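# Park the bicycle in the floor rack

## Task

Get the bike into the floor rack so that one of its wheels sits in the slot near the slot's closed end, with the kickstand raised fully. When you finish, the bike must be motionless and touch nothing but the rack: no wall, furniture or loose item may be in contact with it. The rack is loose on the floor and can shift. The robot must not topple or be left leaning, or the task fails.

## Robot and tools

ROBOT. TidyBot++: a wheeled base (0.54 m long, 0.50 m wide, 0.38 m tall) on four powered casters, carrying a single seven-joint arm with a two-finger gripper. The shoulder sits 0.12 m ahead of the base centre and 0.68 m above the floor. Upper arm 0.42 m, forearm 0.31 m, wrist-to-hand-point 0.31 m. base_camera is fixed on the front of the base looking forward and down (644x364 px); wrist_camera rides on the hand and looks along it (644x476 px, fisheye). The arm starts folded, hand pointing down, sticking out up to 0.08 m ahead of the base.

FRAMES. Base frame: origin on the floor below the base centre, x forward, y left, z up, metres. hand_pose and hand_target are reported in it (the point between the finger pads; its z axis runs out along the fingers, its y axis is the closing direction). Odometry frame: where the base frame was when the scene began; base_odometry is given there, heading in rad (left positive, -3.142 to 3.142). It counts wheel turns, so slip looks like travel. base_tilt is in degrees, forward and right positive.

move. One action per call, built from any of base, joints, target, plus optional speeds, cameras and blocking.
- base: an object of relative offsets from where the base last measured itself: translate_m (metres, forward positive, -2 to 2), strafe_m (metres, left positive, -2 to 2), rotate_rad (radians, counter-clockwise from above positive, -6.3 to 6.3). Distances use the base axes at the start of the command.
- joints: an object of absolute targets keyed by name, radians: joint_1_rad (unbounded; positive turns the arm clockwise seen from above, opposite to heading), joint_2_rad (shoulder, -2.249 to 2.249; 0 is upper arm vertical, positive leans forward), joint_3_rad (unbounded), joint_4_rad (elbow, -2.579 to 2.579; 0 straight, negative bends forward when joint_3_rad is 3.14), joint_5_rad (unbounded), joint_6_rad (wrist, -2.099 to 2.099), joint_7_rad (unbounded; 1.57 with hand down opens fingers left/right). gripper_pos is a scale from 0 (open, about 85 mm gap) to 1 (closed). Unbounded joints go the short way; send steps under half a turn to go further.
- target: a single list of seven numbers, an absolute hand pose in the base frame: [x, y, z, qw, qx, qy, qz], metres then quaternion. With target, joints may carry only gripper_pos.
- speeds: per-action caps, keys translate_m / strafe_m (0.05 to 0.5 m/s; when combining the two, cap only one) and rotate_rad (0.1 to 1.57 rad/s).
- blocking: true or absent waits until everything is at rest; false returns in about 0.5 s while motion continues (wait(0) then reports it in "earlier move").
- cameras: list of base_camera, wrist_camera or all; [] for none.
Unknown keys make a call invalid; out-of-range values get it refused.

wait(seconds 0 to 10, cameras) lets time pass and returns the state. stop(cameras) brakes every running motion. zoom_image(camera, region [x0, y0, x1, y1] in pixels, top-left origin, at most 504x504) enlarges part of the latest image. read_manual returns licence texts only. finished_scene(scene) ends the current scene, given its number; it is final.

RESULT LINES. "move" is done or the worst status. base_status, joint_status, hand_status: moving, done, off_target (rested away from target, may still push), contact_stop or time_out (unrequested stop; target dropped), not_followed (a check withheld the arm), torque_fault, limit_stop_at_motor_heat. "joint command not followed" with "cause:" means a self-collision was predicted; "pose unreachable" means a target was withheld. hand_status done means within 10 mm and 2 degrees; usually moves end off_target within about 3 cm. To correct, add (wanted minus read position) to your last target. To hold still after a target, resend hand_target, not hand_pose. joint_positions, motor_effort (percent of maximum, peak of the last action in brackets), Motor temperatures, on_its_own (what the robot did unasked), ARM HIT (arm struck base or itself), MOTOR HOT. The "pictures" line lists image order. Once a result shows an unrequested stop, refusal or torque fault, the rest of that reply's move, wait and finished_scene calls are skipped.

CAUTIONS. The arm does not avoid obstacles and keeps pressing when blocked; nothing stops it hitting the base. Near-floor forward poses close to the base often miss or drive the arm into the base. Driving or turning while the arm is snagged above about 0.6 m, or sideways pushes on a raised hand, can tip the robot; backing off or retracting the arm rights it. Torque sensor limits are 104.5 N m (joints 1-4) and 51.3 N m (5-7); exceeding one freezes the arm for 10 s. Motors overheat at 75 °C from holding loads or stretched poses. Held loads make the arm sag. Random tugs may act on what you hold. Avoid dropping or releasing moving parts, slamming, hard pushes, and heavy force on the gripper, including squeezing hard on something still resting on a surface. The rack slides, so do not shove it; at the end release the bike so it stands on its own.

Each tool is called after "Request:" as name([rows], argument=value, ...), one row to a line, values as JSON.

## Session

Request:
move(joints={"joint_1_rad":0,"joint_2_rad":-0.2,"joint_3_rad":3.14,"joint_4_rad":-2.4,"joint_5_rad":0,"joint_6_rad":0.1,"joint_7_rad":1.57}, cameras=["all"])

Scene clock: 1.67 s.
Motor temperatures (°C): [38 35 34 38 37 50 44]
move: done
base_odometry: x=+0.000 y=+0.000 heading=+0.000
base_tilt: forward=+0.0 right=+0.6
base_status: not commanded
joint_positions: joint_1_rad=+0.016 joint_2_rad=-0.223 joint_3_rad=+3.158 joint_4_rad=-2.399 joint_5_rad=-0.002 joint_6_rad=+0.055 joint_7_rad=+1.578 gripper_pos=+0.000
joint_status: all done
motor_effort: joint_1_rad=+0(1) joint_2_rad=-9(11) joint_3_rad=+0(1) joint_4_rad=+19(19) joint_5_rad=-2(4) joint_6_rad=+7(8) joint_7_rad=+1(1)
hand_pose: x=+0.5501 y=-0.0126 z=+0.7508 quat_wxyz=(+0.007, +0.872, -0.013, +0.489) (m; base frame)
hand_target: x=+0.5583 y=+0.0021 z=+0.7520 quat_wxyz=(+0.000, +0.867, +0.000, +0.498) (m; base frame)
hand_status: not commanded
pictures: base_camera, wrist_camera
camera_calibration:
wrist_camera: T_world_to_cam=[[-0.0362775, -0.999082, 0.0228053, -0.0162184], [-0.557159, 0.00127588, -0.830405, 0.984616], [0.829613, -0.0428311, -0.556693, 0.102841], [0, 0, 0, 1]] pos_world=[0.462681, -0.013055, 0.875251]

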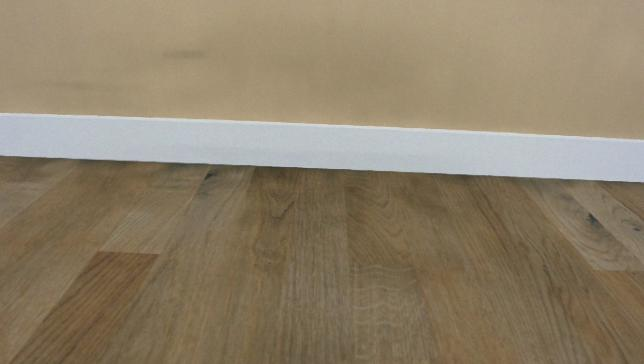

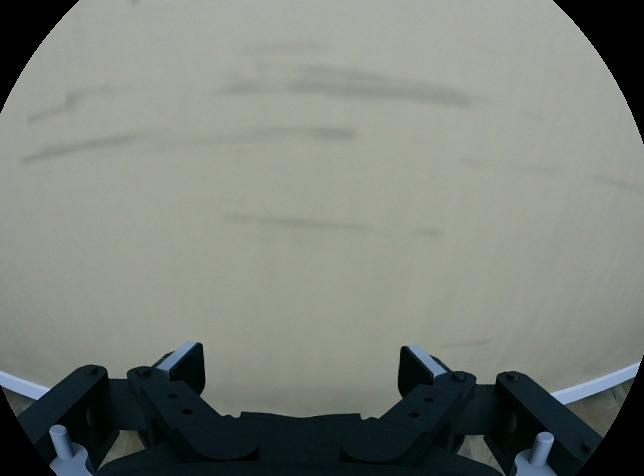

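Request:
move(base={"rotate_rad":1.57}, cameras=["all"])

Request:
move(base={"rotate_rad":1.57}, cameras=["all"])

Scene clock: 4.07 s.
Motor temperatures (°C): [38 35 34 38 37 50 44]
move: done
base_odometry: x=+0.000 y=+0.000 heading=+1.570
base_tilt: forward=+0.0 right=+0.6
base_status: done
joint_positions: joint_1_rad=+0.008 joint_2_rad=-0.221 joint_3_rad=+3.150 joint_4_rad=-2.399 joint_5_rad=-0.002 joint_6_rad=+0.059 joint_7_rad=+1.578 gripper_pos=+0.000
joint_status: not commanded
motor_effort: joint_1_rad=+0(1) joint_2_rad=-9(11) joint_3_rad=+0(2) joint_4_rad=+19(19) joint_5_rad=-1(2) joint_6_rad=+7(8) joint_7_rad=+0(1)
hand_pose: x=+0.5508 y=-0.0058 z=+0.7510 quat_wxyz=(+0.004, +0.872, -0.005, +0.490) (m; base frame)
hand_target: x=+0.5583 y=+0.0021 z=+0.7520 quat_wxyz=(+0.000, +0.867, +0.000, +0.498) (m; base frame)
hand_status: not commanded
pictures: base_camera, wrist_camera
camera_calibration:
wrist_camera: T_world_to_cam=[[-0.0209158, -0.999478, 0.0246197, -0.0192643], [-0.555523, -0.00885557, -0.831454, 0.985033], [0.831238, -0.0310673, -0.555048, 0.100534], [0, 0, 0, 1]] pos_world=[0.463237, -0.00740787, 0.875286]

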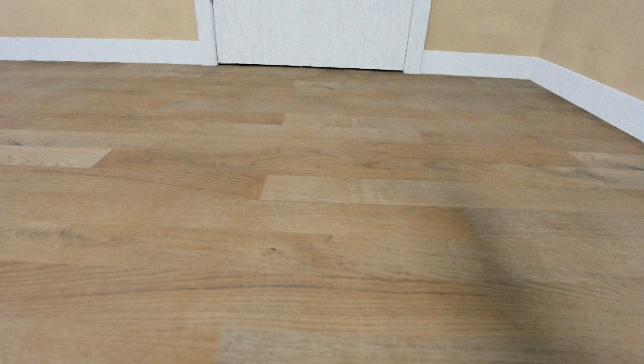

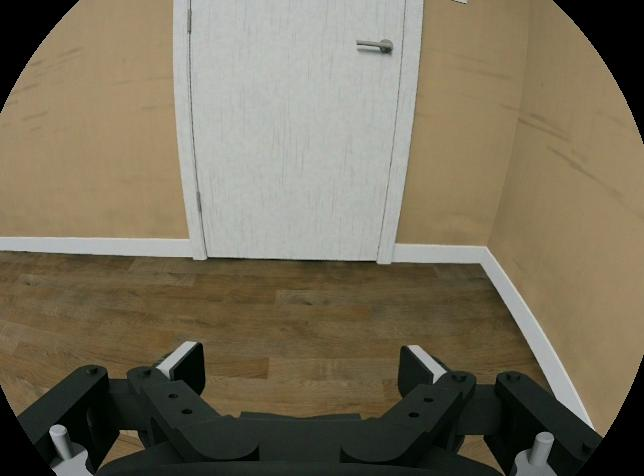

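Scene clock: 6.37 s.
Motor temperatures (°C): [38 35 34 38 37 50 44]
move: done
base_odometry: x=+0.000 y=+0.000 heading=+3.140
base_tilt: forward=+0.0 right=+0.6
base_status: done
joint_positions: joint_1_rad=+0.006 joint_2_rad=-0.221 joint_3_rad=+3.146 joint_4_rad=-2.399 joint_5_rad=-0.002 joint_6_rad=+0.060 joint_7_rad=+1.578 gripper_pos=+0.000
joint_status: not commanded
motor_effort: joint_1_rad=+0(2) joint_2_rad=-10(11) joint_3_rad=+0(2) joint_4_rad=+18(19) joint_5_rad=-2(2) joint_6_rad=+7(8) joint_7_rad=+1(1)
hand_pose: x=+0.5509 y=-0.0032 z=+0.7510 quat_wxyz=(+0.003, +0.872, -0.003, +0.490) (m; base frame)
hand_target: x=+0.5583 y=+0.0021 z=+0.7520 quat_wxyz=(+0.000, +0.867, +0.000, +0.498) (m; base frame)
hand_status: not commanded
pictures: base_camera, wrist_camera
camera_calibration:
wrist_camera: T_world_to_cam=[[-0.0148884, -0.999568, 0.0253367, -0.020468], [-0.555399, -0.0128036, -0.831486, 0.985007], [0.831451, -0.0264515, -0.554968, 0.100343], [0, 0, 0, 1]] pos_world=[0.463337, -0.00519323, 0.875225]

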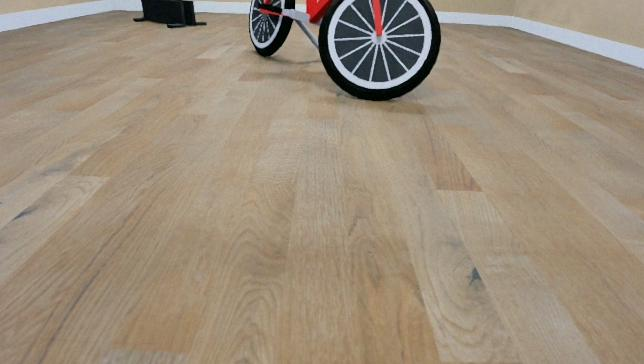

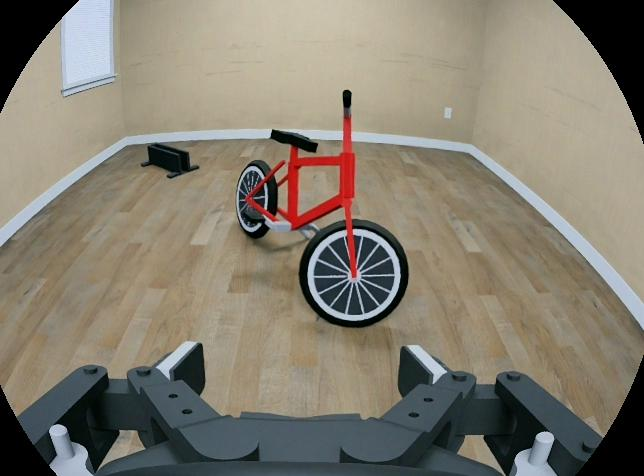

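Request:
move(base={"translate_m":1.85,"strafe_m":1.1,"rotate_rad":-0.1}, cameras=["all"])

Scene clock: 12.20 s.
Motor temperatures (°C): [38 35 34 38 37 50 44]
move: done
base_odometry: x=-1.853 y=-1.096 heading=+3.039
base_tilt: forward=+0.0 right=+0.6
base_status: done
joint_positions: joint_1_rad=+0.006 joint_2_rad=-0.216 joint_3_rad=+3.146 joint_4_rad=-2.399 joint_5_rad=-0.002 joint_6_rad=+0.060 joint_7_rad=+1.578 gripper_pos=+0.000
joint_status: not commanded
motor_effort: joint_1_rad=+0(2) joint_2_rad=-9(11) joint_3_rad=+0(3) joint_4_rad=+18(20) joint_5_rad=-2(2) joint_6_rad=+7(8) joint_7_rad=+1(1)
hand_pose: x=+0.5514 y=-0.0032 z=+0.7491 quat_wxyz=(+0.003, +0.873, -0.003, +0.488) (m; base frame)
hand_target: x=+0.5583 y=+0.0021 z=+0.7520 quat_wxyz=(+0.000, +0.867, +0.000, +0.498) (m; base frame)
hand_status: not commanded
pictures: base_camera, wrist_camera
camera_calibration:
wrist_camera: T_world_to_cam=[[-0.0148172, -0.999568, 0.0253725, -0.0204965], [-0.558744, -0.0127664, -0.829242, 0.983868], [0.829208, -0.0264638, -0.558314, 0.102665], [0, 0, 0, 1]] pos_world=[0.464296, -0.00521027, 0.873704]

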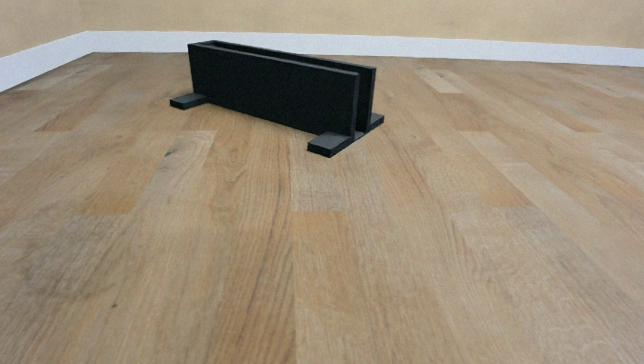

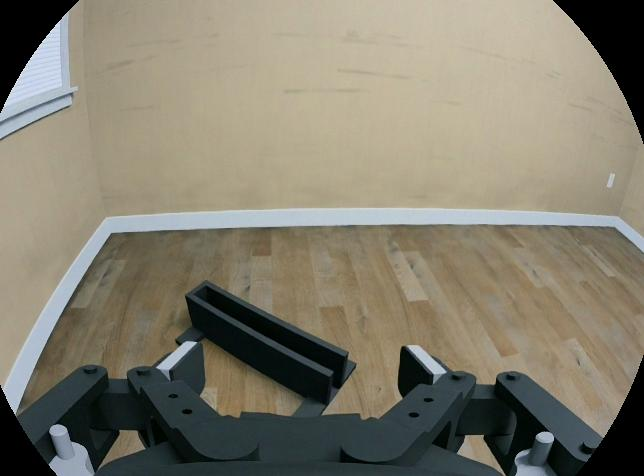

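Request:
move(base={"translate_m":0.593,"strafe_m":0.52,"rotate_rad":-0.611}, joints={"joint_1_rad":0.0,"joint_2_rad":0.335,"joint_3_rad":3.14,"joint_4_rad":-0.95,"joint_6_rad":-1.9,"joint_7_rad":1.57}, cameras=["all"])

Scene clock: 16.20 s.
Motor temperatures (°C): [38 35 34 39 37 50 44]
move: done
base_odometry: x=-2.496 y=-1.553 heading=+2.428
base_tilt: forward=+0.0 right=+0.6
base_status: done
joint_positions: joint_1_rad=-0.003 joint_2_rad=+0.312 joint_3_rad=+3.142 joint_4_rad=-0.959 joint_5_rad=-0.002 joint_6_rad=-1.847 joint_7_rad=+1.578 gripper_pos=+0.000
joint_status: all done
motor_effort: joint_1_rad=+0(3) joint_2_rad=-28(28) joint_3_rad=+0(3) joint_4_rad=+16(21) joint_5_rad=+0(2) joint_6_rad=+0(9) joint_7_rad=+1(2)
hand_pose: x=+0.5559 y=+0.0029 z=+0.8637 quat_wxyz=(-0.001, +1.000, +0.005, +0.012) (m; base frame)
hand_target: x=+0.5454 y=+0.0019 z=+0.8568 quat_wxyz=(+0.000, +1.000, +0.000, -0.022) (m; base frame)
hand_status: not commanded
pictures: base_camera, wrist_camera
camera_calibration:
wrist_camera: T_world_to_cam=[[0.0245815, -0.999566, 0.0162261, -0.0311906], [-0.999545, -0.0242909, 0.0178702, 0.594921], [-0.0174683, -0.016658, -0.999709, 1.01496], [0, 0, 0, 1]] pos_world=[0.613146, 0.000181268, 1.00454]

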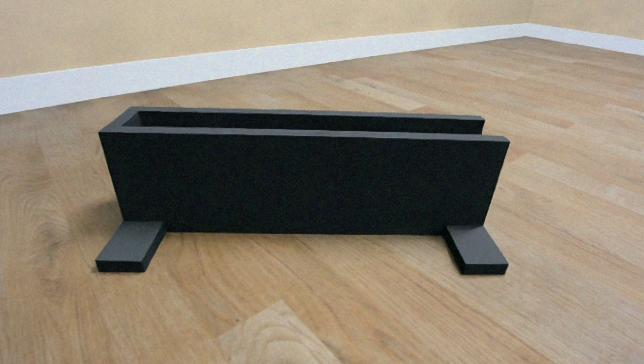

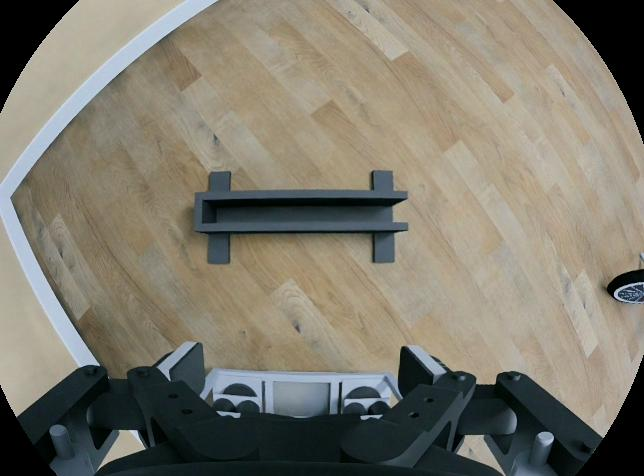

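Request:
move(base={"translate_m":0.06,"rotate_rad":-0.012}, joints={"joint_1_rad":0.0,"joint_2_rad":1.148,"joint_3_rad":3.14,"joint_4_rad":-1.69,"joint_6_rad":-0.28,"joint_7_rad":-0.045,"gripper_pos":0.42}, cameras=["all"])

Scene clock: 19.17 s.
Motor temperatures (°C): [38 36 34 39 37 50 44]
move: done
base_odometry: x=-2.541 y=-1.514 heading=+2.416
base_tilt: forward=+0.0 right=+0.6
base_status: done
joint_positions: joint_1_rad=-0.001 joint_2_rad=+1.142 joint_3_rad=+3.142 joint_4_rad=-1.682 joint_5_rad=-0.002 joint_6_rad=-0.333 joint_7_rad=+0.004 gripper_pos=+0.420
joint_status: all done
motor_effort: joint_1_rad=+0(3) joint_2_rad=-40(44) joint_3_rad=-1(2) joint_4_rad=+5(17) joint_5_rad=-2(3) joint_6_rad=+0(2) joint_7_rad=+1(1)
hand_pose: x=+0.5952 y=+0.0019 z=+0.2470 quat_wxyz=(+0.005, +0.708, -0.706, -0.005) (m; base frame)
hand_target: x=+0.6040 y=+0.0023 z=+0.2433 quat_wxyz=(-0.009, +0.691, -0.723, +0.008) (m; base frame)
hand_status: not commanded
pictures: base_camera, wrist_camera
camera_calibration:
wrist_camera: T_world_to_cam=[[-0.999308, -0.0179674, 0.0325832, 0.580307], [-0.0166033, 0.998994, 0.0416632, 0.0523293], [-0.033299, 0.0410934, -0.9986, 0.4081], [0, 0, 0, 1]] pos_world=[0.594363, -0.0586202, 0.386441]

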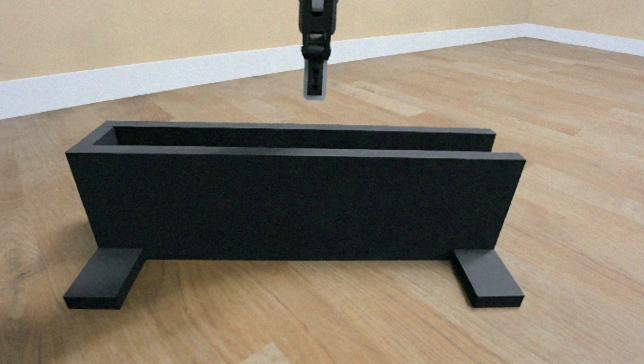

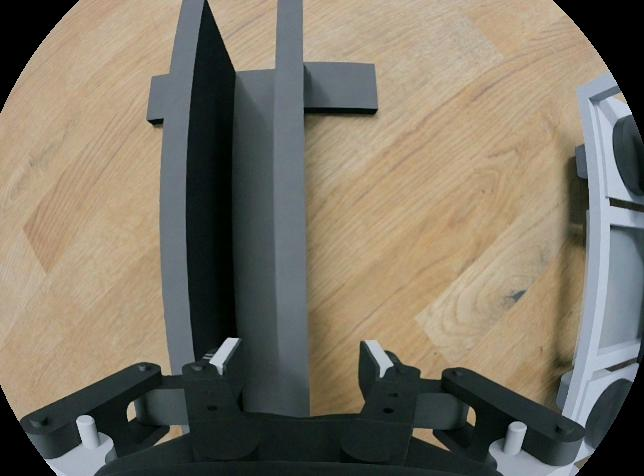

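Request:
move(base={"translate_m":0.012})

Scene clock: 20.80 s.
Motor temperatures (°C): [38 36 34 39 37 50 44]
move: done
base_odometry: x=-2.550 y=-1.506 heading=+2.416
base_tilt: forward=+0.0 right=+0.6
base_status: done
joint_positions: joint_1_rad=-0.001 joint_2_rad=+1.142 joint_3_rad=+3.142 joint_4_rad=-1.685 joint_5_rad=-0.002 joint_6_rad=-0.326 joint_7_rad=+0.001 gripper_pos=+0.420
joint_status: not commanded
motor_effort: joint_1_rad=+0(1) joint_2_rad=-40(42) joint_3_rad=-1(1) joint_4_rad=+5(7) joint_5_rad=-1(2) joint_6_rad=+0(1) joint_7_rad=+0(1)
hand_pose: x=+0.5956 y=+0.0019 z=+0.2467 quat_wxyz=(+0.004, +0.707, -0.707, -0.004) (m; base frame)
hand_target: x=+0.6040 y=+0.0023 z=+0.2433 quat_wxyz=(-0.009, +0.691, -0.723, +0.008) (m; base frame)
hand_status: not commanded
pictures: base_camera, wrist_camera
camera_calibration:
wrist_camera: T_world_to_cam=[[-0.999467, -0.0156517, 0.0286478, 0.581749], [-0.0144536, 0.999031, 0.0415622, 0.051097], [-0.0292705, 0.041126, -0.998725, 0.405436], [0, 0, 0, 1]] pos_world=[0.594044, -0.0586161, 0.386129]

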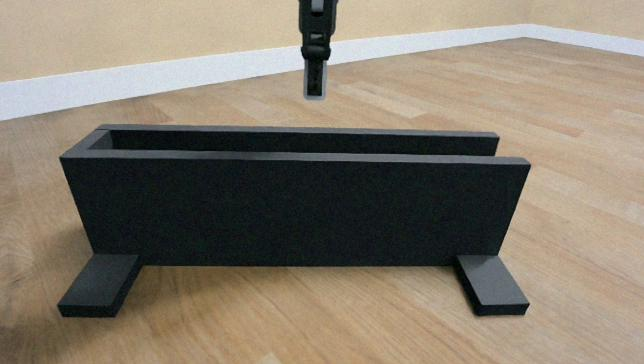

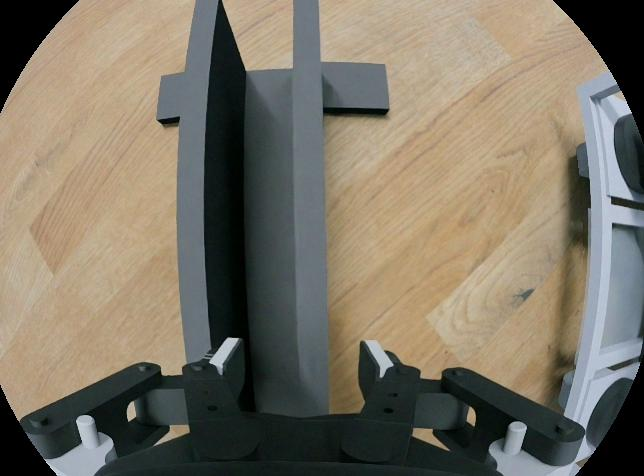

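Request:
move(joints={"joint_2_rad":1.263,"joint_4_rad":-1.628,"joint_6_rad":-0.205})

Request:
move(joints={"joint_2_rad":1.384,"joint_4_rad":-1.549,"joint_6_rad":-0.165})

Scene clock: 26.93 s.
Motor temperatures (°C): [38 36 34 39 37 50 44]
move: done
base_odometry: x=-2.550 y=-1.506 heading=+2.416
base_tilt: forward=+0.0 right=+0.6
base_status: not commanded
joint_positions: joint_1_rad=-0.001 joint_2_rad=+1.254 joint_3_rad=+3.142 joint_4_rad=-1.635 joint_5_rad=-0.002 joint_6_rad=-0.254 joint_7_rad=+0.001 gripper_pos=+0.420
joint_status: all done
motor_effort: joint_1_rad=+0(0) joint_2_rad=-40(43) joint_3_rad=+0(1) joint_4_rad=+4(6) joint_5_rad=-2(2) joint_6_rad=+0(1) joint_7_rad=+1(1)
hand_pose: x=+0.5966 y=+0.0018 z=+0.1970 quat_wxyz=(+0.001, +0.707, -0.707, -0.001) (m; base frame)
hand_target: x=+0.6121 y=+0.0023 z=+0.1938 quat_wxyz=(-0.017, +0.691, -0.722, +0.015) (m; base frame)
hand_status: not commanded
pictures: base_camera, wrist_camera
camera_calibration:
wrist_camera: T_world_to_cam=[[-0.999685, -0.0154886, 0.0197587, 0.586051], [-0.014663, 0.999041, 0.041266, 0.0534137], [-0.0203789, 0.0409633, -0.998953, 0.350607], [0, 0, 0, 1]] pos_world=[0.593794, -0.0586474, 0.336456]

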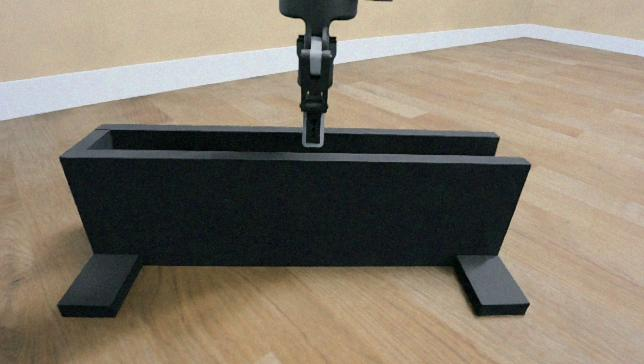

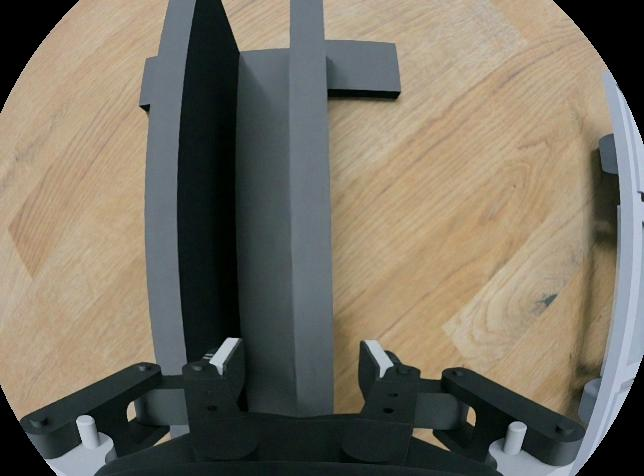

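Scene clock: 28.50 s.
Motor temperatures (°C): [38 36 34 39 37 50 44]
move: off_target
base_odometry: x=-2.550 y=-1.506 heading=+2.416
base_tilt: forward=+0.0 right=+0.6
base_status: not commanded
joint_positions: joint_1_rad=-0.001 joint_2_rad=+1.314 joint_3_rad=+3.142 joint_4_rad=-1.579 joint_5_rad=-0.002 joint_6_rad=-0.230 joint_7_rad=+0.001 gripper_pos=+0.420
joint_status: joint_2_rad off_target (ended at +1.314, target +1.384); the others done
motor_effort: joint_1_rad=+0(1) joint_2_rad=-26(40) joint_3_rad=+0(2) joint_4_rad=+10(13) joint_5_rad=-1(2) joint_6_rad=+9(13) joint_7_rad=+1(1)
hand_pose: x=+0.6093 y=+0.0020 z=+0.1727 quat_wxyz=(-0.007, +0.707, -0.707, +0.007) (m; base frame)
hand_target: x=+0.6111 y=+0.0024 z=+0.1414 quat_wxyz=(-0.016, +0.691, -0.723, +0.014) (m; base frame)
hand_status: not commanded
pictures: base_camera, wrist_camera
camera_calibration:
wrist_camera: T_world_to_cam=[[-0.999884, -0.0152082, -0.00126393, 0.60299], [-0.0152473, 0.999038, 0.0411185, 0.0548605], [0.000637373, 0.041133, -0.999153, 0.31381], [0, 0, 0, 1]] pos_world=[0.603557, -0.0585453, 0.312051]

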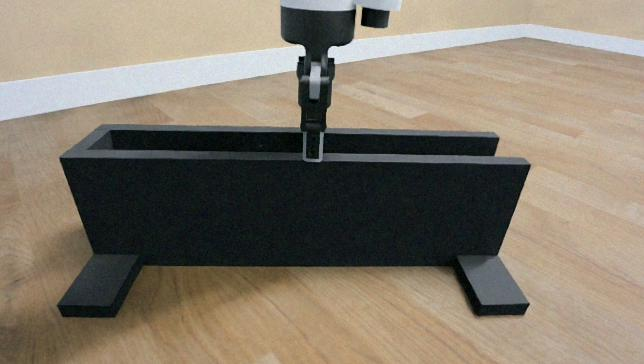

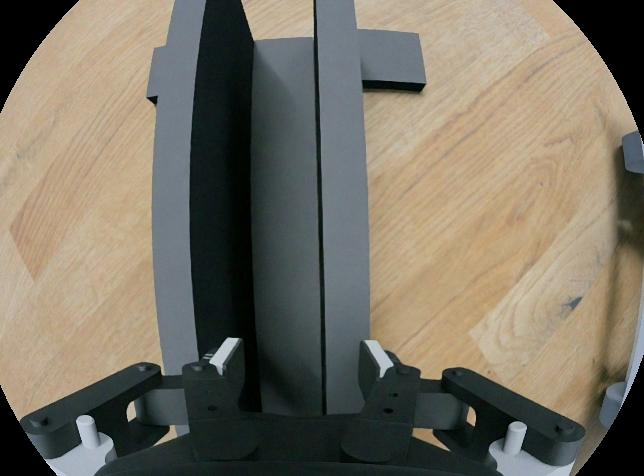

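Request:
move(joints={"joint_2_rad":1.255,"joint_4_rad":-1.65,"joint_6_rad":-0.30,"gripper_pos":0.25})

Request:
move(joints={"joint_2_rad":1.29,"joint_4_rad":-1.615,"joint_6_rad":-0.22})

Request:
move(joints={"joint_2_rad":1.33,"joint_4_rad":-1.592,"joint_6_rad":-0.20})

Scene clock: 29.80 s.
Motor temperatures (°C): [38 36 34 39 37 50 44]
move: done
base_odometry: x=-2.550 y=-1.506 heading=+2.416
base_tilt: forward=+0.0 right=+0.6
base_status: not commanded
joint_positions: joint_1_rad=-0.001 joint_2_rad=+1.285 joint_3_rad=+3.142 joint_4_rad=-1.646 joint_5_rad=-0.002 joint_6_rad=-0.266 joint_7_rad=+0.001 gripper_pos=+0.250
joint_status: all done
motor_effort: joint_1_rad=-1(1) joint_2_rad=-40(43) joint_3_rad=-1(1) joint_4_rad=+3(8) joint_5_rad=-2(2) joint_6_rad=+0(7) joint_7_rad=+0(1)
hand_pose: x=+0.5707 y=+0.0019 z=+0.1821 quat_wxyz=(+0.020, +0.707, -0.707, -0.020) (m; base frame)
hand_target: x=+0.5729 y=+0.0023 z=+0.1962 quat_wxyz=(+0.022, +0.691, -0.722, -0.022) (m; base frame)
hand_status: not commanded
pictures: base_camera, wrist_camera
camera_calibration:
wrist_camera: T_world_to_cam=[[-0.99716, -0.0151863, 0.0737626, 0.549232], [-0.0120986, 0.999039, 0.0421287, 0.0519328], [-0.0743315, 0.0411167, -0.996386, 0.365471], [0, 0, 0, 1]] pos_world=[0.575467, -0.058569, 0.321449]

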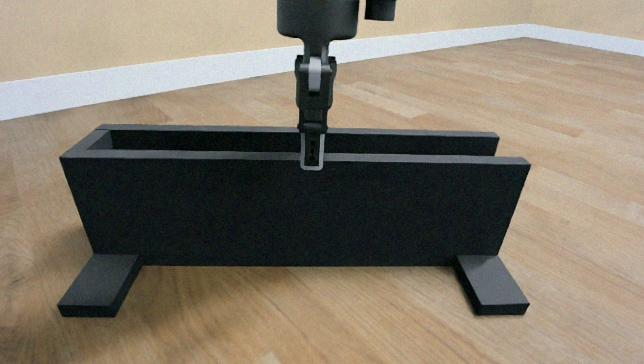

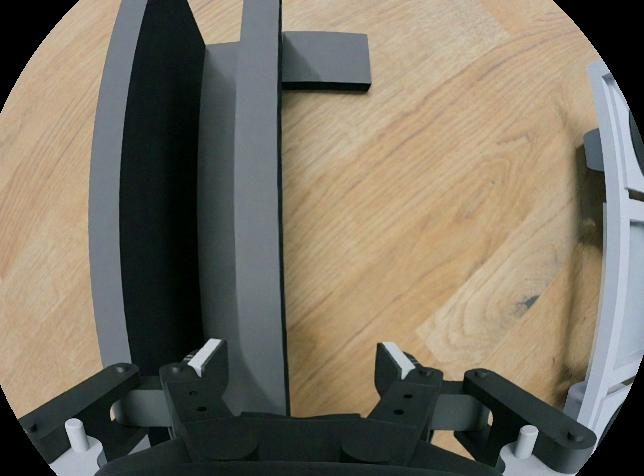

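Scene clock: 30.50 s.
Motor temperatures (°C): [38 36 34 39 37 50 44]
move: done
base_odometry: x=-2.550 y=-1.506 heading=+2.416
base_tilt: forward=+0.0 right=+0.6
base_status: not commanded
joint_positions: joint_1_rad=-0.001 joint_2_rad=+1.290 joint_3_rad=+3.142 joint_4_rad=-1.617 joint_5_rad=-0.002 joint_6_rad=-0.235 joint_7_rad=+0.001 gripper_pos=+0.250
joint_status: all done
motor_effort: joint_1_rad=+0(0) joint_2_rad=-41(41) joint_3_rad=-1(1) joint_4_rad=+4(5) joint_5_rad=-1(2) joint_6_rad=+0(1) joint_7_rad=+1(1)
hand_pose: x=+0.5962 y=+0.0019 z=+0.1814 quat_wxyz=(+0.000, +0.707, -0.707, +0.000) (m; base frame)
hand_target: x=+0.6021 y=+0.0023 z=+0.1816 quat_wxyz=(-0.007, +0.691, -0.723, +0.005) (m; base frame)
hand_status: not commanded
pictures: base_camera, wrist_camera
camera_calibration:
wrist_camera: T_world_to_cam=[[-0.999727, -0.015194, 0.0177269, 0.586407], [-0.0144497, 0.999039, 0.041388, 0.0537915], [-0.0183387, 0.0411206, -0.998986, 0.333833], [0, 0, 0, 1]] pos_world=[0.593147, -0.0585573, 0.320873]

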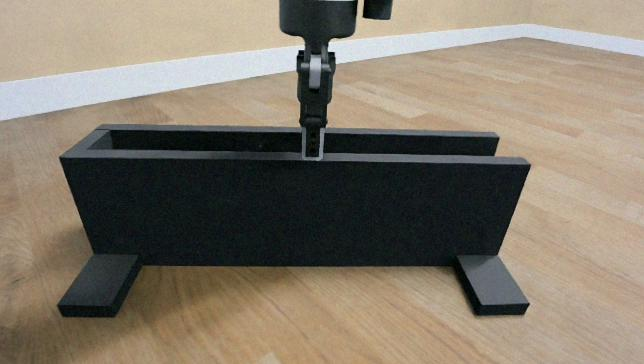

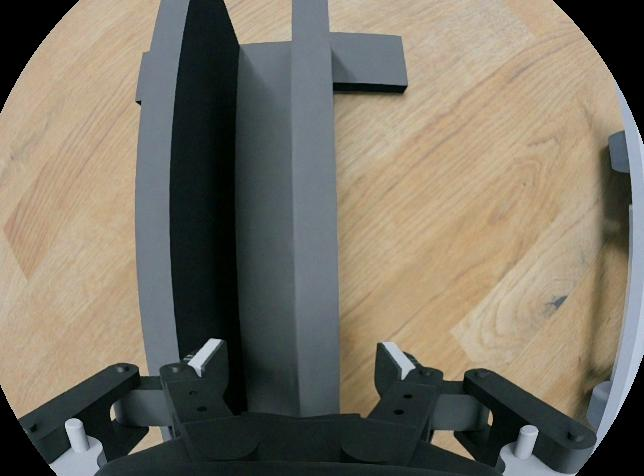

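Scene clock: 31.23 s.
Motor temperatures (°C): [38 36 34 39 37 50 44]
move: done
base_odometry: x=-2.550 y=-1.506 heading=+2.416
base_tilt: forward=+0.0 right=+0.6
base_status: not commanded
joint_positions: joint_1_rad=-0.001 joint_2_rad=+1.315 joint_3_rad=+3.142 joint_4_rad=-1.598 joint_5_rad=-0.002 joint_6_rad=-0.233 joint_7_rad=+0.001 gripper_pos=+0.250
joint_status: all done
motor_effort: joint_1_rad=+0(1) joint_2_rad=-41(42) joint_3_rad=-1(1) joint_4_rad=+4(6) joint_5_rad=-1(2) joint_6_rad=+0(1) joint_7_rad=+0(1)
hand_pose: x=+0.5958 y=+0.0019 z=+0.1708 quat_wxyz=(+0.002, +0.707, -0.707, -0.002) (m; base frame)
hand_target: x=+0.6022 y=+0.0023 z=+0.1641 quat_wxyz=(-0.008, +0.691, -0.723, +0.006) (m; base frame)
hand_status: not commanded
pictures: base_camera, wrist_camera
camera_calibration:
wrist_camera: T_world_to_cam=[[-0.999635, -0.015201, 0.0223268, 0.585346], [-0.0142663, 0.999039, 0.0414429, 0.0541082], [-0.0229353, 0.0411093, -0.998891, 0.325949], [0, 0, 0, 1]] pos_world=[0.59338, -0.0585579, 0.310276]

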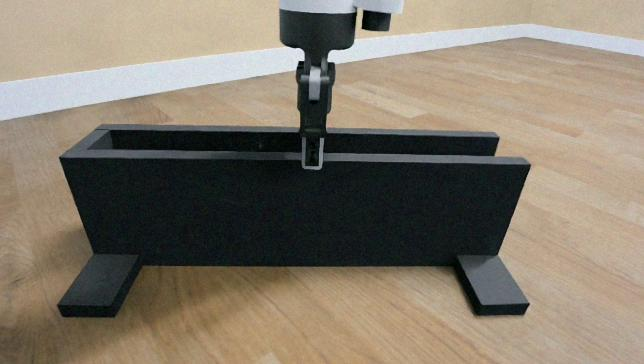

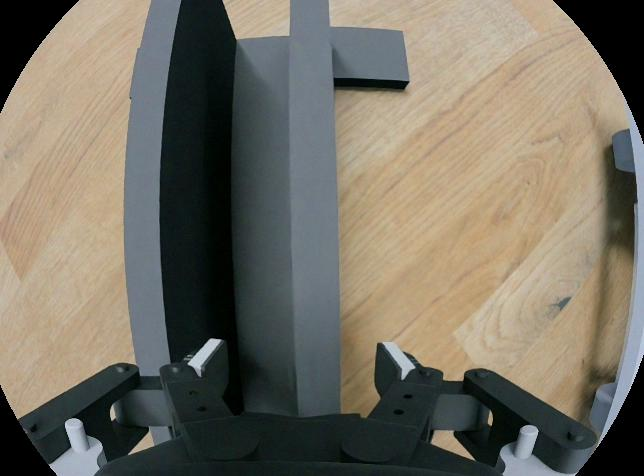

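Request:
move(joints={"joint_2_rad":1.387,"joint_4_rad":-1.553,"joint_6_rad":-0.19})

Request:
move(joints={"gripper_pos":0.95})

Request:
move(joints={"joint_2_rad":1.26})

Scene clock: 32.20 s.
Motor temperatures (°C): [38 36 34 39 37 50 44]
move: done
base_odometry: x=-2.550 y=-1.506 heading=+2.416
base_tilt: forward=+0.0 right=+0.6
base_status: not commanded
joint_positions: joint_1_rad=-0.001 joint_2_rad=+1.373 joint_3_rad=+3.142 joint_4_rad=-1.559 joint_5_rad=-0.002 joint_6_rad=-0.232 joint_7_rad=+0.001 gripper_pos=+0.250
joint_status: all done
motor_effort: joint_1_rad=+0(0) joint_2_rad=-41(43) joint_3_rad=-1(2) joint_4_rad=+4(5) joint_5_rad=-1(2) joint_6_rad=+0(1) joint_7_rad=+0(1)
hand_pose: x=+0.5902 y=+0.0019 z=+0.1456 quat_wxyz=(+0.008, +0.707, -0.707, -0.008) (m; base frame)
hand_target: x=+0.5992 y=+0.0023 z=+0.1395 quat_wxyz=(-0.005, +0.691, -0.723, +0.003) (m; base frame)
hand_status: not commanded
pictures: base_camera, wrist_camera
camera_calibration:
wrist_camera: T_world_to_cam=[[-0.999098, -0.015215, 0.0396324, 0.577429], [-0.0135618, 0.99904, 0.0416527, 0.0546349], [-0.0402281, 0.0410777, -0.998346, 0.310797], [0, 0, 0, 1]] pos_world=[0.590152, -0.0585637, 0.285122]

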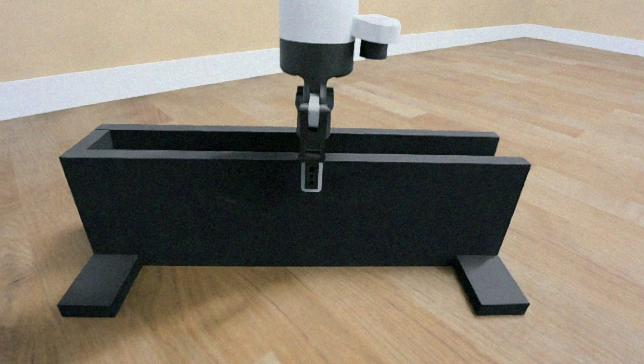

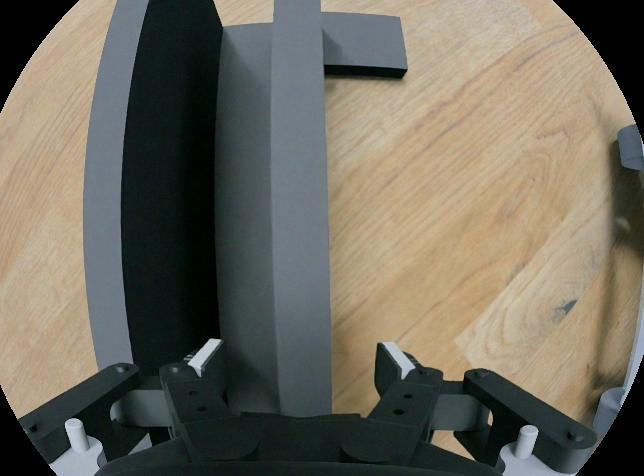

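Scene clock: 33.13 s.
Motor temperatures (°C): [38 36 34 39 37 50 44]
move: off_target
base_odometry: x=-2.550 y=-1.506 heading=+2.416
base_tilt: forward=+0.0 right=+0.6
base_status: not commanded
joint_positions: joint_1_rad=-0.002 joint_2_rad=+1.373 joint_3_rad=+3.142 joint_4_rad=-1.561 joint_5_rad=-0.002 joint_6_rad=-0.232 joint_7_rad=+0.001 gripper_pos=+0.805
joint_status: gripper_pos off_target (ended at +0.805, target +0.950)
motor_effort: joint_1_rad=+1(2) joint_2_rad=-37(41) joint_3_rad=+0(2) joint_4_rad=+4(9) joint_5_rad=-4(5) joint_6_rad=+1(5) joint_7_rad=-2(2)
hand_pose: x=+0.5891 y=+0.0020 z=+0.1458 quat_wxyz=(+0.008, +0.707, -0.707, -0.008) (m; base frame)
hand_target: x=+0.5992 y=+0.0023 z=+0.1395 quat_wxyz=(-0.005, +0.691, -0.723, +0.003) (m; base frame)
hand_status: not commanded
pictures: base_camera, wrist_camera
camera_calibration:
wrist_camera: T_world_to_cam=[[-0.999036, -0.0152097, 0.0411865, 0.576119], [-0.0134919, 0.99904, 0.0416687, 0.0545154], [-0.0417807, 0.0410729, -0.998282, 0.311854], [0, 0, 0, 1]] pos_world=[0.589329, -0.0585092, 0.285319]

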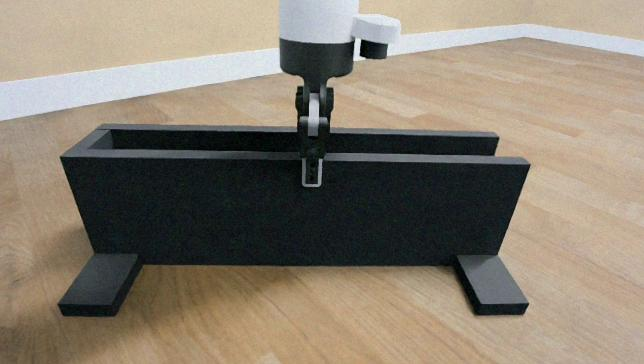

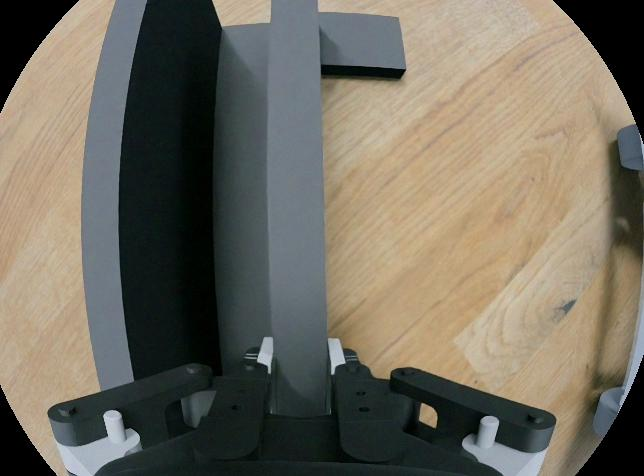

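Scene clock: 34.23 s.
Motor temperatures (°C): [38 36 34 39 37 50 44]
move: off_target
base_odometry: x=-2.550 y=-1.506 heading=+2.416
base_tilt: forward=+0.0 right=+0.6
base_status: not commanded
joint_positions: joint_1_rad=-0.002 joint_2_rad=+1.354 joint_3_rad=+3.142 joint_4_rad=-1.561 joint_5_rad=-0.002 joint_6_rad=-0.231 joint_7_rad=-0.008 gripper_pos=+0.806
joint_status: joint_2_rad off_target (ended at +1.354, target +1.260)
motor_effort: joint_1_rad=+0(2) joint_2_rad=-52(53) joint_3_rad=-2(3) joint_4_rad=+6(7) joint_5_rad=-1(4) joint_6_rad=+1(2) joint_7_rad=+0(2)
hand_pose: x=+0.5994 y=+0.0020 z=+0.1549 quat_wxyz=(+0.001, +0.704, -0.710, -0.001) (m; base frame)
hand_target: x=+0.6640 y=+0.0024 z=+0.2046 quat_wxyz=(-0.051, +0.690, -0.721, +0.047) (m; base frame)
hand_status: not commanded
pictures: base_camera, wrist_camera
camera_calibration:
wrist_camera: T_world_to_cam=[[-0.999747, -0.00668161, 0.0214782, 0.589459], [-0.0057889, 0.999128, 0.0413605, 0.0497112], [-0.0217358, 0.0412258, -0.998913, 0.309382], [0, 0, 0, 1]] pos_world=[0.596322, -0.0584838, 0.294329]

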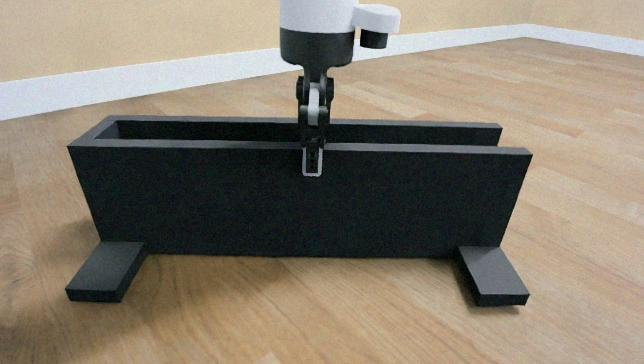

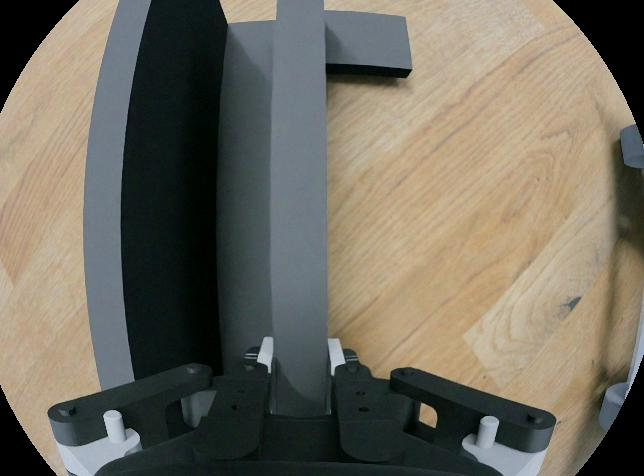

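Request:
move(joints={"joint_2_rad":1.22}, base={"translate_m":0.672,"strafe_m":-0.081,"rotate_rad":-0.846}, speeds={"translate_m":0.25,"rotate_rad":0.5})

Scene clock: 38.23 s.
Motor temperatures (°C): [38 37 34 39 37 50 44]
move: off_target
base_odometry: x=-2.999 y=-0.999 heading=+1.569
base_tilt: forward=+0.0 right=+0.6
base_status: done
joint_positions: joint_1_rad=-0.002 joint_2_rad=+1.301 joint_3_rad=+3.148 joint_4_rad=-1.564 joint_5_rad=-0.002 joint_6_rad=-0.227 joint_7_rad=-0.008 gripper_pos=+0.806
joint_status: joint_2_rad off_target (ended at +1.301, target +1.220)
motor_effort: joint_1_rad=+0(6) joint_2_rad=-53(57) joint_3_rad=-2(7) joint_4_rad=+8(11) joint_5_rad=-2(3) joint_6_rad=+3(4) joint_7_rad=+1(1)
hand_pose: x=+0.6261 y=-0.0016 z=+0.1807 quat_wxyz=(-0.016, +0.704, -0.710, +0.020) (m; base frame)
hand_target: x=+0.6827 y=+0.0024 z=+0.2268 quat_wxyz=(-0.065, +0.688, -0.720, +0.061) (m; base frame)
hand_status: not commanded
pictures: base_camera, wrist_camera
camera_calibration:
wrist_camera: T_world_to_cam=[[-0.999464, -0.00580806, -0.032211, 0.625076], [-0.0069348, 0.999364, 0.0349792, 0.0542194], [0.0319874, 0.0351838, -0.998869, 0.302271], [0, 0, 0, 1]] pos_world=[0.615448, -0.0611895, 0.320167]

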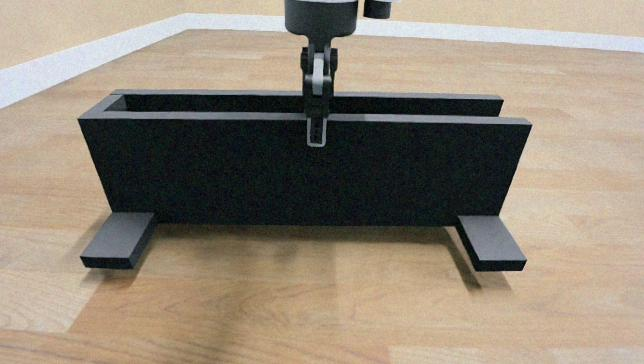

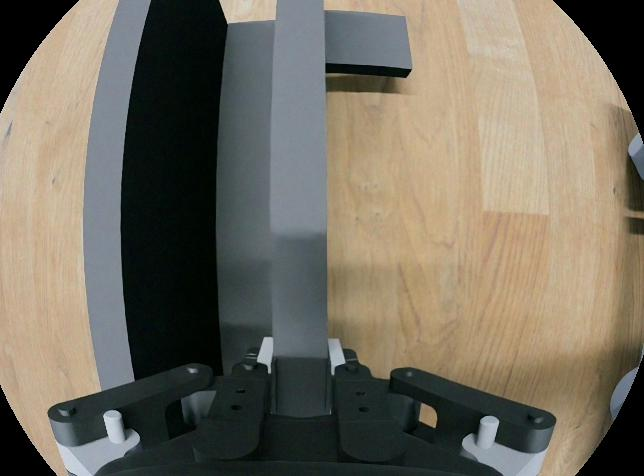

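Request:
move(base={"translate_m":1.5,"strafe_m":-0.25}, speeds={"translate_m":0.35})

Request:
move(base={"translate_m":0.5,"strafe_m":-0.05,"rotate_rad":-1.57}, speeds={"translate_m":0.25,"rotate_rad":0.6})

Scene clock: 43.83 s.
Motor temperatures (°C): [38 38 34 39 37 50 44]
move: done
base_odometry: x=-2.747 y=+0.500 heading=+1.570
base_tilt: forward=+0.0 right=+0.6
base_status: done
joint_positions: joint_1_rad=-0.002 joint_2_rad=+1.301 joint_3_rad=+3.148 joint_4_rad=-1.567 joint_5_rad=-0.002 joint_6_rad=-0.227 joint_7_rad=-0.008 gripper_pos=+0.806
joint_status: not commanded
motor_effort: joint_1_rad=+0(3) joint_2_rad=-53(56) joint_3_rad=-2(4) joint_4_rad=+8(11) joint_5_rad=-1(3) joint_6_rad=+2(4) joint_7_rad=+1(1)
hand_pose: x=+0.6244 y=-0.0015 z=+0.1805 quat_wxyz=(-0.015, +0.704, -0.710, +0.019) (m; base frame)
hand_target: x=+0.6827 y=+0.0024 z=+0.2268 quat_wxyz=(-0.065, +0.688, -0.720, +0.061) (m; base frame)
hand_status: not commanded
pictures: base_camera, wrist_camera
camera_calibration:
wrist_camera: T_world_to_cam=[[-0.999547, -0.00582576, -0.0295382, 0.622976], [-0.00685974, 0.999363, 0.0350253, 0.0541284], [0.0293153, 0.0352121, -0.99895, 0.303821], [0, 0, 0, 1]] pos_world=[0.614158, -0.0611628, 0.320007]

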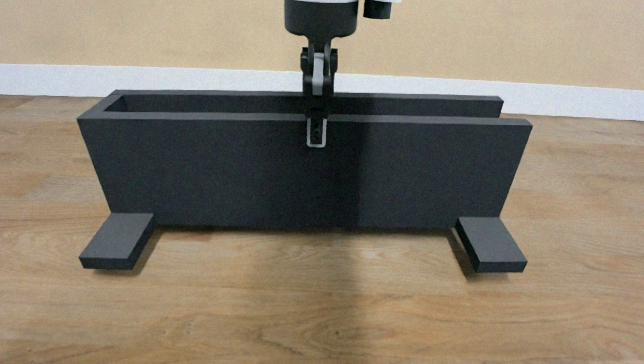

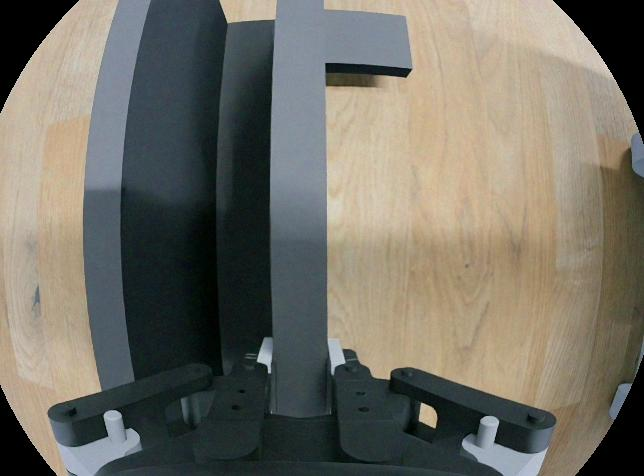

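Scene clock: 47.53 s.
Motor temperatures (°C): [38 38 34 39 37 50 44]
move: done
base_odometry: x=-2.696 y=+1.001 heading=+0.000
base_tilt: forward=+0.0 right=+0.6
base_status: done
joint_positions: joint_1_rad=+0.002 joint_2_rad=+1.301 joint_3_rad=+3.149 joint_4_rad=-1.567 joint_5_rad=-0.002 joint_6_rad=-0.227 joint_7_rad=-0.008 gripper_pos=+0.806
joint_status: not commanded
motor_effort: joint_1_rad=+0(7) joint_2_rad=-53(56) joint_3_rad=-2(8) joint_4_rad=+8(10) joint_5_rad=-1(3) joint_6_rad=+3(4) joint_7_rad=+1(1)
hand_pose: x=+0.6240 y=-0.0039 z=+0.1805 quat_wxyz=(-0.014, +0.702, -0.712, +0.019) (m; base frame)
hand_target: x=+0.6827 y=+0.0024 z=+0.2268 quat_wxyz=(-0.065, +0.688, -0.720, +0.061) (m; base frame)
hand_status: not commanded
pictures: base_camera, wrist_camera
camera_calibration:
wrist_camera: T_world_to_cam=[[-0.999578, -0.00197467, -0.0289775, 0.622544], [-0.0029693, 0.999406, 0.0343213, 0.0541359], [0.0288926, 0.0343929, -0.998991, 0.304118], [0, 0, 0, 1]] pos_world=[0.613655, -0.063334, 0.319993]

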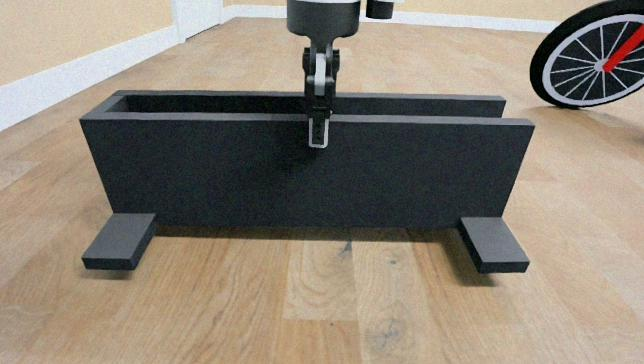

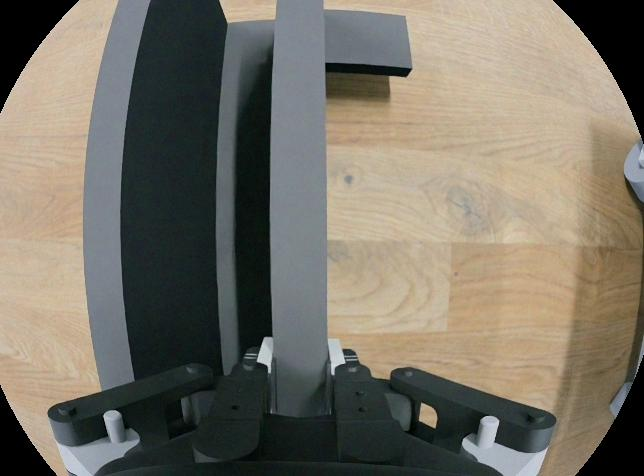

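Request:
move(base={"translate_m":1.47,"strafe_m":0.07}, speeds={"translate_m":0.35})

Request:
move(base={"rotate_rad":-0.96}, speeds={"rotate_rad":0.5})

Scene clock: 53.07 s.
Motor temperatures (°C): [38 39 34 39 37 50 44]
move: done
base_odometry: x=-1.226 y=+1.071 heading=-0.001
base_tilt: forward=+0.0 right=+0.6
base_status: done
joint_positions: joint_1_rad=+0.001 joint_2_rad=+1.300 joint_3_rad=+3.149 joint_4_rad=-1.567 joint_5_rad=-0.002 joint_6_rad=-0.227 joint_7_rad=-0.008 gripper_pos=+0.806
joint_status: not commanded
motor_effort: joint_1_rad=+0(1) joint_2_rad=-53(56) joint_3_rad=-2(3) joint_4_rad=+8(11) joint_5_rad=-2(3) joint_6_rad=+3(4) joint_7_rad=+0(1)
hand_pose: x=+0.6245 y=-0.0038 z=+0.1806 quat_wxyz=(-0.014, +0.702, -0.712, +0.019) (m; base frame)
hand_target: x=+0.6827 y=+0.0024 z=+0.2268 quat_wxyz=(-0.065, +0.688, -0.720, +0.061) (m; base frame)
hand_status: not commanded
pictures: base_camera, wrist_camera
camera_calibration:
wrist_camera: T_world_to_cam=[[-0.999555, -0.00203635, -0.029771, 0.623141], [-0.00306151, 0.999402, 0.0344298, 0.0540832], [0.0296831, 0.0345056, -0.998964, 0.303767], [0, 0, 0, 1]] pos_world=[0.614012, -0.0632636, 0.320142]

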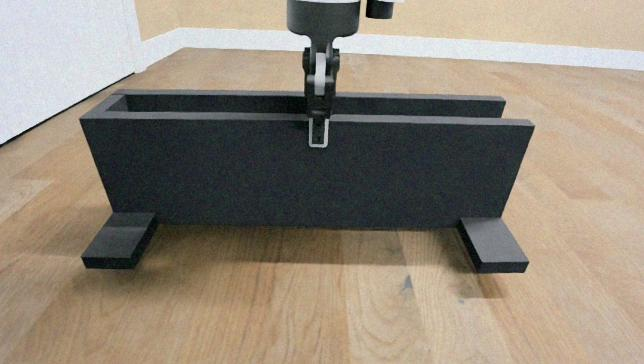

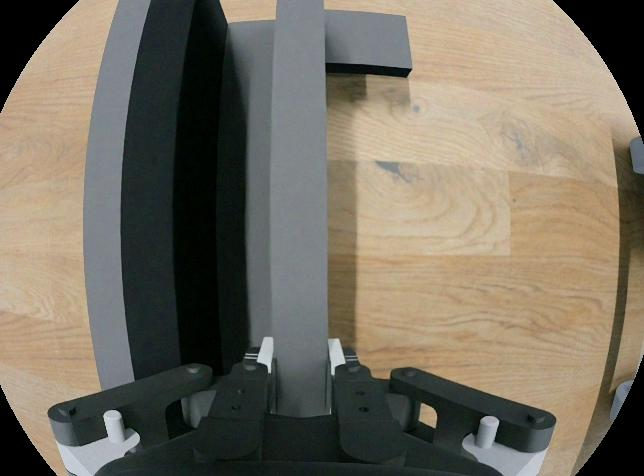

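Scene clock: 56.00 s.
Motor temperatures (°C): [38 39 34 39 37 50 44]
move: done
base_odometry: x=-1.226 y=+1.071 heading=-0.960
base_tilt: forward=+0.0 right=+0.7
base_status: done
joint_positions: joint_1_rad=+0.003 joint_2_rad=+1.300 joint_3_rad=+3.149 joint_4_rad=-1.567 joint_5_rad=-0.002 joint_6_rad=-0.227 joint_7_rad=-0.008 gripper_pos=+0.806
joint_status: not commanded
motor_effort: joint_1_rad=+0(6) joint_2_rad=-53(54) joint_3_rad=-1(7) joint_4_rad=+8(9) joint_5_rad=-2(3) joint_6_rad=+3(3) joint_7_rad=+1(1)
hand_pose: x=+0.6245 y=-0.0046 z=+0.1806 quat_wxyz=(-0.014, +0.702, -0.712, +0.019) (m; base frame)
hand_target: x=+0.6827 y=+0.0024 z=+0.2268 quat_wxyz=(-0.065, +0.688, -0.720, +0.061) (m; base frame)
hand_status: not commanded
pictures: base_camera, wrist_camera
camera_calibration:
wrist_camera: T_world_to_cam=[[-0.999557, -0.000592679, -0.0297701, 0.623141], [-0.00161044, 0.999415, 0.0341751, 0.0540843], [0.0297325, 0.0342079, -0.998972, 0.303764], [0, 0, 0, 1]] pos_world=[0.61392, -0.0640745, 0.320155]

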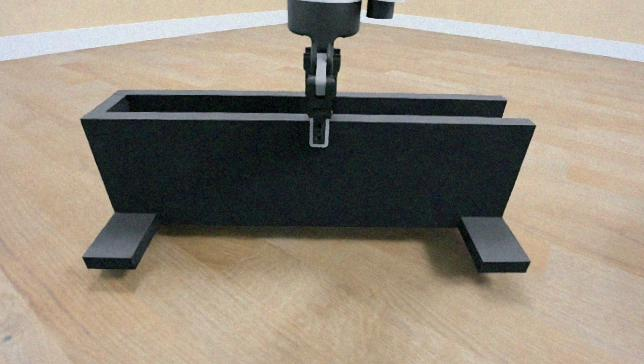

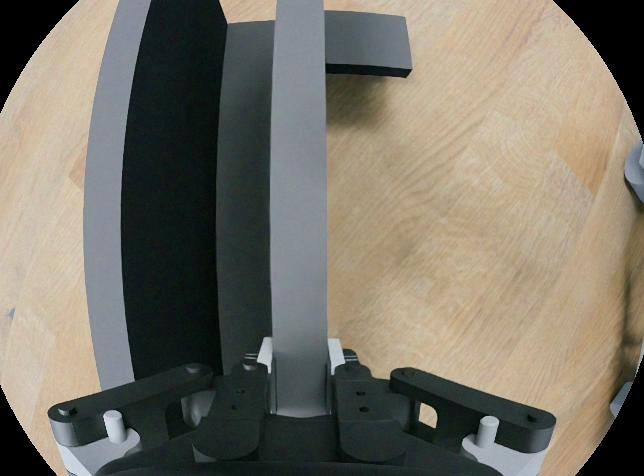

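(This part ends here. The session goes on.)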